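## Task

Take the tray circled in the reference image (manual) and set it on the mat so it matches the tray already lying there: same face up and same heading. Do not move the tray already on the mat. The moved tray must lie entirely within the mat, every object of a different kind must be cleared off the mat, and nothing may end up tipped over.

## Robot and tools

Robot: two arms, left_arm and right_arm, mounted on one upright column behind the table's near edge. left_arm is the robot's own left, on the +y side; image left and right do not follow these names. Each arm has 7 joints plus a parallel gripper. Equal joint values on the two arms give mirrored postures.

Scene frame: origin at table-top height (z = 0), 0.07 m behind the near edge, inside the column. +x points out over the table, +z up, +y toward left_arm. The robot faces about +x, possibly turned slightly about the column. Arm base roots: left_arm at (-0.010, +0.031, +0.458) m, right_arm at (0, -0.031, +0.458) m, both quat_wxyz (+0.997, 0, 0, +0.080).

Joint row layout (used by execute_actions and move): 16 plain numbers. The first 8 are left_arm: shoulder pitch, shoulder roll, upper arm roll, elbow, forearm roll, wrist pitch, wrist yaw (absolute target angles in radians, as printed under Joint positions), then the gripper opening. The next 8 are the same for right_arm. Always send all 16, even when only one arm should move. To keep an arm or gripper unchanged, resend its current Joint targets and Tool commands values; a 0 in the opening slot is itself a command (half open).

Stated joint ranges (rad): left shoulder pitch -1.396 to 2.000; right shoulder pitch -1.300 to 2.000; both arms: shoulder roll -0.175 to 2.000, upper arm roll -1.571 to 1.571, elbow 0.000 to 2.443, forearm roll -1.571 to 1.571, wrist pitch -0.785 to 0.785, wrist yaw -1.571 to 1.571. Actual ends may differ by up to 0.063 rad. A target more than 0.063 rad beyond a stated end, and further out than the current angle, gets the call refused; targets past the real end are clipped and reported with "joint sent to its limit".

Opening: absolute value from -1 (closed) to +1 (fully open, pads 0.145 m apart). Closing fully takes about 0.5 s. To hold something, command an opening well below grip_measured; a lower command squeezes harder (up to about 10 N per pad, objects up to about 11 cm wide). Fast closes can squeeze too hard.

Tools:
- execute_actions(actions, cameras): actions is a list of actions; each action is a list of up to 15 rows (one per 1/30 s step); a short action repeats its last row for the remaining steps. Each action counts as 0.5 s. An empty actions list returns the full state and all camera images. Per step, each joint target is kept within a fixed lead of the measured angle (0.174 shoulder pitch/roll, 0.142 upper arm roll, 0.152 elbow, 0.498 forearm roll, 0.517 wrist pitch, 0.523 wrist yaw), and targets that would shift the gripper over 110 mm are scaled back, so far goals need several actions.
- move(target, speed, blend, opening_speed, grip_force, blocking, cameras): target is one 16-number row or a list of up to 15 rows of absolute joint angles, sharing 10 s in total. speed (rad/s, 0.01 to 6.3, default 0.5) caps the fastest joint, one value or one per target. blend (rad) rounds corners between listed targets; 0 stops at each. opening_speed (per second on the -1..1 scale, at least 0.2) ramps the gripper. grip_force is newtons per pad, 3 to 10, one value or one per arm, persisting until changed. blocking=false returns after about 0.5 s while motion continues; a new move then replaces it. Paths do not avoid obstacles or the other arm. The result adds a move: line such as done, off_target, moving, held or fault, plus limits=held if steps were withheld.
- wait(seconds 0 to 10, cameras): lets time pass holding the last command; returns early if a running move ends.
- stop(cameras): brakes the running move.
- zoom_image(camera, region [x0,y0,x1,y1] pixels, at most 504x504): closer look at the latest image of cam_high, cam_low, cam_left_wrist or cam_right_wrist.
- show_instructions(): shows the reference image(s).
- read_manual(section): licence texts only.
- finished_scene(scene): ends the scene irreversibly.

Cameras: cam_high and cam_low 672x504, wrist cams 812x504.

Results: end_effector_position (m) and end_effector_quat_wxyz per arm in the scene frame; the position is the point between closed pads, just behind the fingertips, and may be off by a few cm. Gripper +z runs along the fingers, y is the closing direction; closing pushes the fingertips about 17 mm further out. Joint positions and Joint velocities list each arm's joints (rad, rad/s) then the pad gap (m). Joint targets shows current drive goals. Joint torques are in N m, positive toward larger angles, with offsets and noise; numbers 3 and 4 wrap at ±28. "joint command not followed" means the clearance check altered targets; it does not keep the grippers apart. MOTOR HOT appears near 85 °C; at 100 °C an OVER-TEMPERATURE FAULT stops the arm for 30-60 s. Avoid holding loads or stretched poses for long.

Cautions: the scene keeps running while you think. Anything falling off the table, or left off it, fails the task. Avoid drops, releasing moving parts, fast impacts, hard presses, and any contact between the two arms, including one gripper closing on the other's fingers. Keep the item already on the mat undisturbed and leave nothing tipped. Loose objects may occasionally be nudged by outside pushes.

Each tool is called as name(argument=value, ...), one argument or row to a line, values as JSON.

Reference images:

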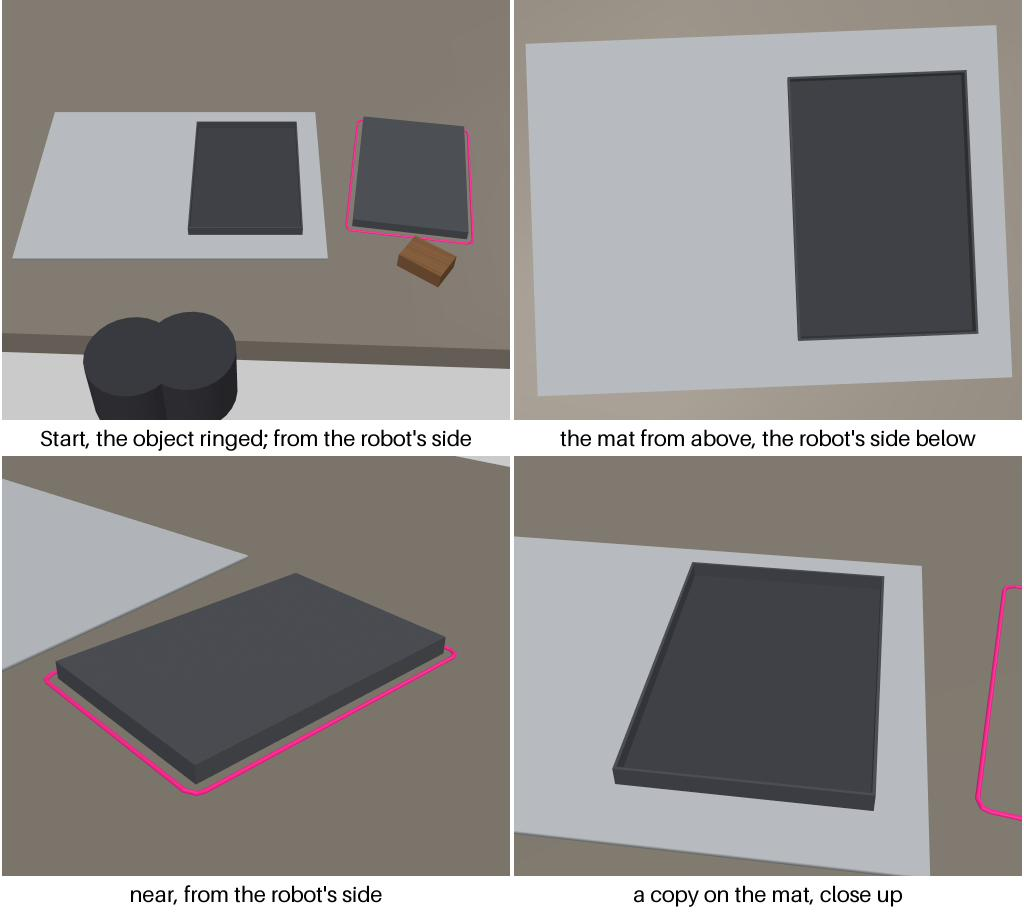

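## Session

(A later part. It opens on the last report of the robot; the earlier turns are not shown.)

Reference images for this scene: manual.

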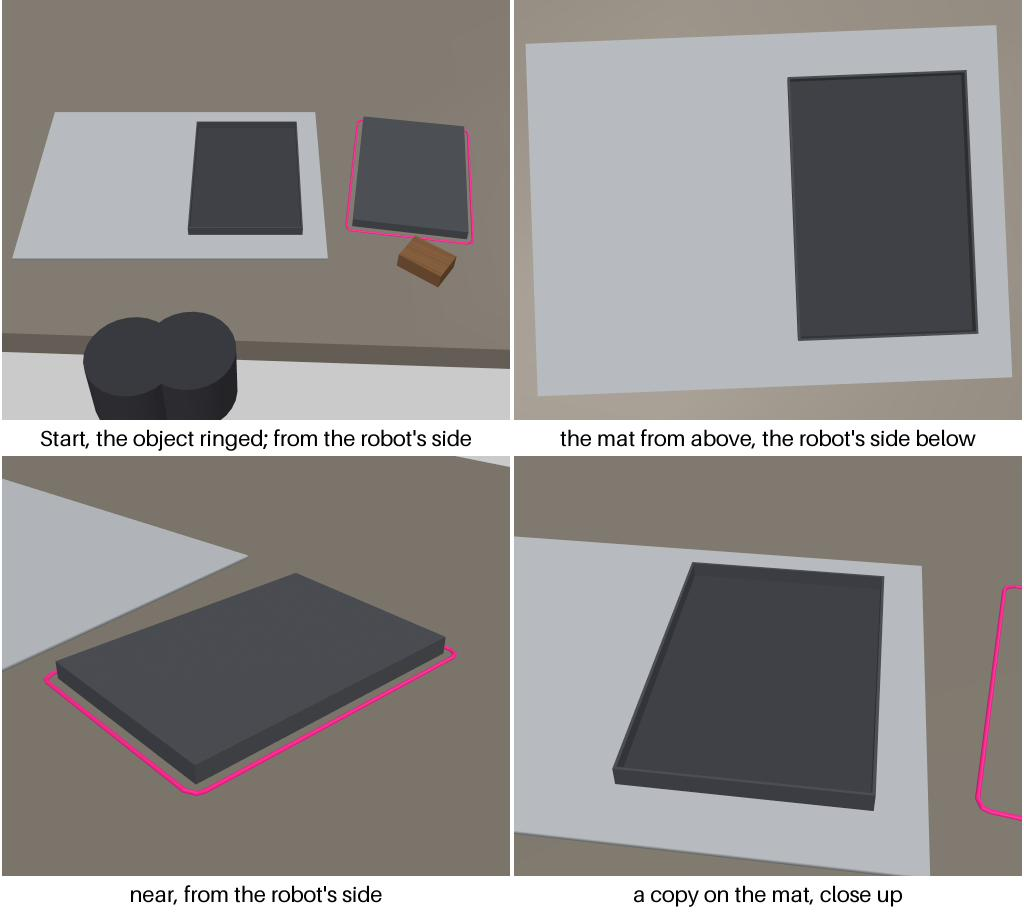

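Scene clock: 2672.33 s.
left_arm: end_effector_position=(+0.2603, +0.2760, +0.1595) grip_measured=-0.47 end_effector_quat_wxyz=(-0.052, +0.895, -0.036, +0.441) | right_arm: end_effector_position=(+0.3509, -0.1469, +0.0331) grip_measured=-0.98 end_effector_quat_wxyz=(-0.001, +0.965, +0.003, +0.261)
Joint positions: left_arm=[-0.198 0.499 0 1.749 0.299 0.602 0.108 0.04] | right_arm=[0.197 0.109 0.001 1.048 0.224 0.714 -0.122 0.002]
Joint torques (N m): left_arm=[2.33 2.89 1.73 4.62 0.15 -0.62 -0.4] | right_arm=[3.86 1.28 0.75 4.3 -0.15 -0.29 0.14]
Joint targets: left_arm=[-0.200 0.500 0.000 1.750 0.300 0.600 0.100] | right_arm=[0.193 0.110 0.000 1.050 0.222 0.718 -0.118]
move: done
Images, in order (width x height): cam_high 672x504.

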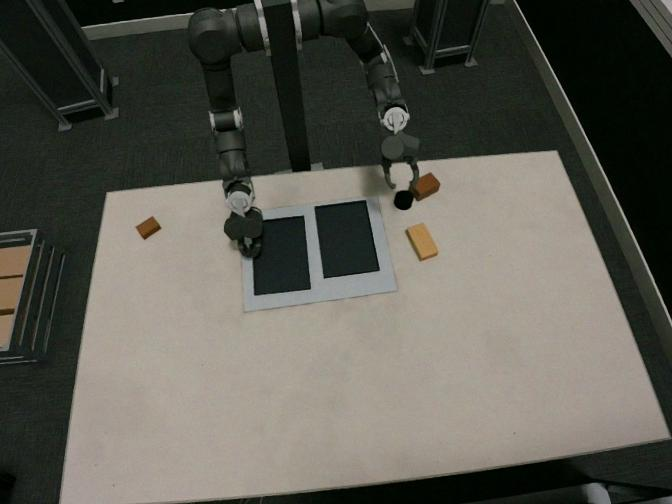

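move(
  target=[
    [-0.2,0.5,0,1.75,0.3,0.6,0.1,-0.47,0.192,0.115,0,1.050,0.200,0.719,-0.088,-1],
    [-0.2,0.5,0,1.75,0.3,0.6,0.1,-0.47,0.192,0.115,0,1.050,0.200,0.719,-0.088,-0.47],
    [-0.389,1.2,0,1.6,1.161,0.6,-0.6,-0.47,0.17,0.155,0,1.35,0.20,0.77,-0.088,-0.47],
  ],
  speed=[0.08, 0.5, 0.8],
  opening_speed=0.4,
  cameras=["cam_high"],
)

zoom_image(
  camera="cam_high",
  region=[230, 180, 380, 330],
)

Scene clock: 2713.97 s.
left_arm: end_effector_position=(+0.1708, +0.4778, +0.1947) grip_measured=-0.47 end_effector_quat_wxyz=(-0.308, +0.904, +0.136, +0.265) | right_arm: end_effector_position=(+0.3873, -0.1469, +0.1139) grip_measured=-0.47 end_effector_quat_wxyz=(-0.003, +0.929, +0.031, +0.369)
Joint positions: left_arm=[-0.387 1.2 0.001 1.601 1.16 0.598 -0.591 0.04] | right_arm=[0.174 0.154 0.001 1.348 0.201 0.767 -0.092 0.04]
Joint torques (N m): left_arm=[2.15 6.03 3.49 1.28 -0.13 -0.36 -0.63] | right_arm=[4.1 1.81 1.03 4.57 -0.12 -0.39 0.12]
Joint targets: left_arm=[-0.389 1.200 0.000 1.600 1.161 0.600 -0.600] | right_arm=[0.170 0.155 0.000 1.350 0.200 0.770 -0.088]
move: done
Images, in order (width x height): cam_high 672x504.

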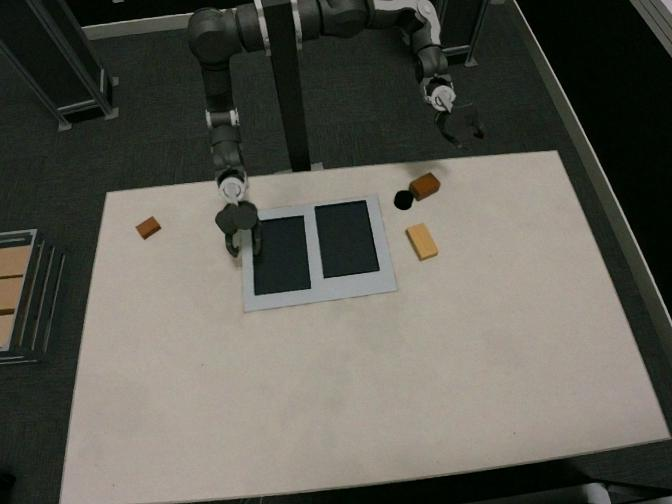

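Scaled by 3.360 from the camera's 672x504 image, which has a finer 960x720 frame.

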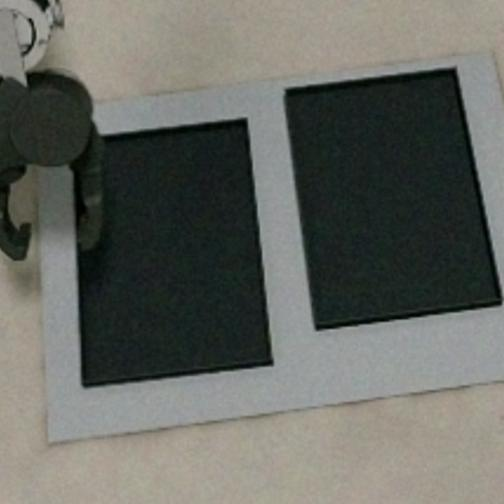

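move(
  target=[
    [-0.389,1.2,0,1.6,1.161,0.6,-0.6,-0.47,-0.580,0.381,0,1.961,1.017,0.602,-0.806,-0.47],
    [-0.389,1.2,0,1.6,1.161,0.6,-0.6,-0.47,-1.151,0.622,0,1.764,1.137,-0.355,-0.510,-0.47],
  ],
  speed=0.8,
  blend=[0.15, 0],
  cameras=["cam_high", "cam_low"],
)

zoom_image(
  camera="cam_high",
  region=[230, 180, 400, 330],
)

Scene clock: 2758.40 s.
left_arm: end_effector_position=(+0.1708, +0.4778, +0.1947) grip_measured=-0.47 end_effector_quat_wxyz=(-0.308, +0.904, +0.136, +0.265) | right_arm: end_effector_position=(+0.0820, -0.3254, +0.0859) grip_measured=-0.47 end_effector_quat_wxyz=(+0.112, +0.886, -0.279, +0.353)
Joint positions: left_arm=[-0.387 1.2 0.001 1.601 1.16 0.598 -0.591 0.04] | right_arm=[-1.152 0.621 0 1.766 1.135 -0.354 -0.514 0.04]
Joint torques (N m): left_arm=[2.31 6.05 3.55 1.33 -0.12 -0.34 -0.6] | right_arm=[-2.44 2.04 1.78 1.74 -0.23 -0.46 0.14]
Joint targets: left_arm=[-0.389 1.200 0.000 1.600 1.161 0.600 -0.600] | right_arm=[-1.151 0.622 0.000 1.764 1.137 -0.355 -0.510]
move: done
Images, in order (width x height): cam_high 672x504, cam_low 672x504.

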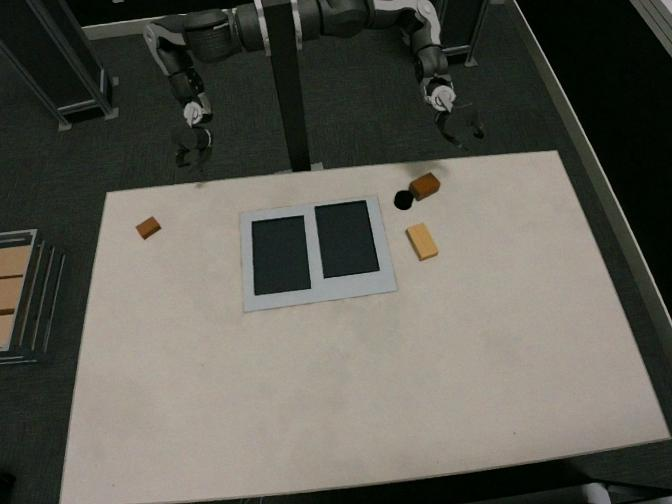

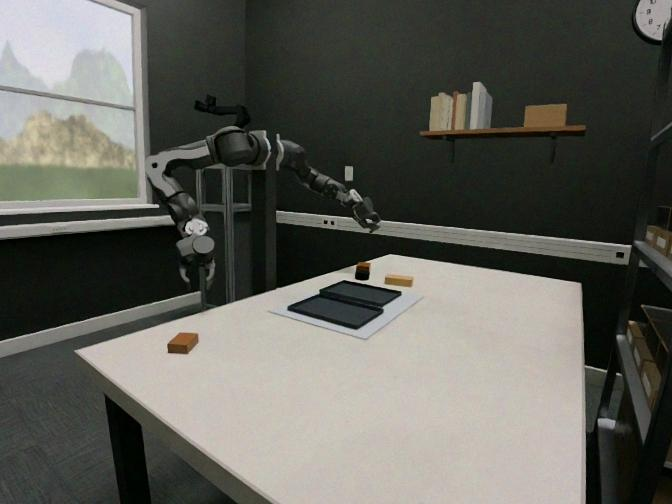

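Scaled by 2.965 from the camera's 672x504 image, which has a finer 960x720 frame.

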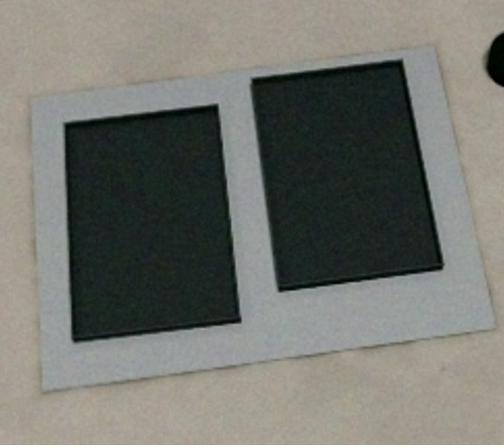

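finished_scene(
  scene=2,
)

The scene is finished: the task was done.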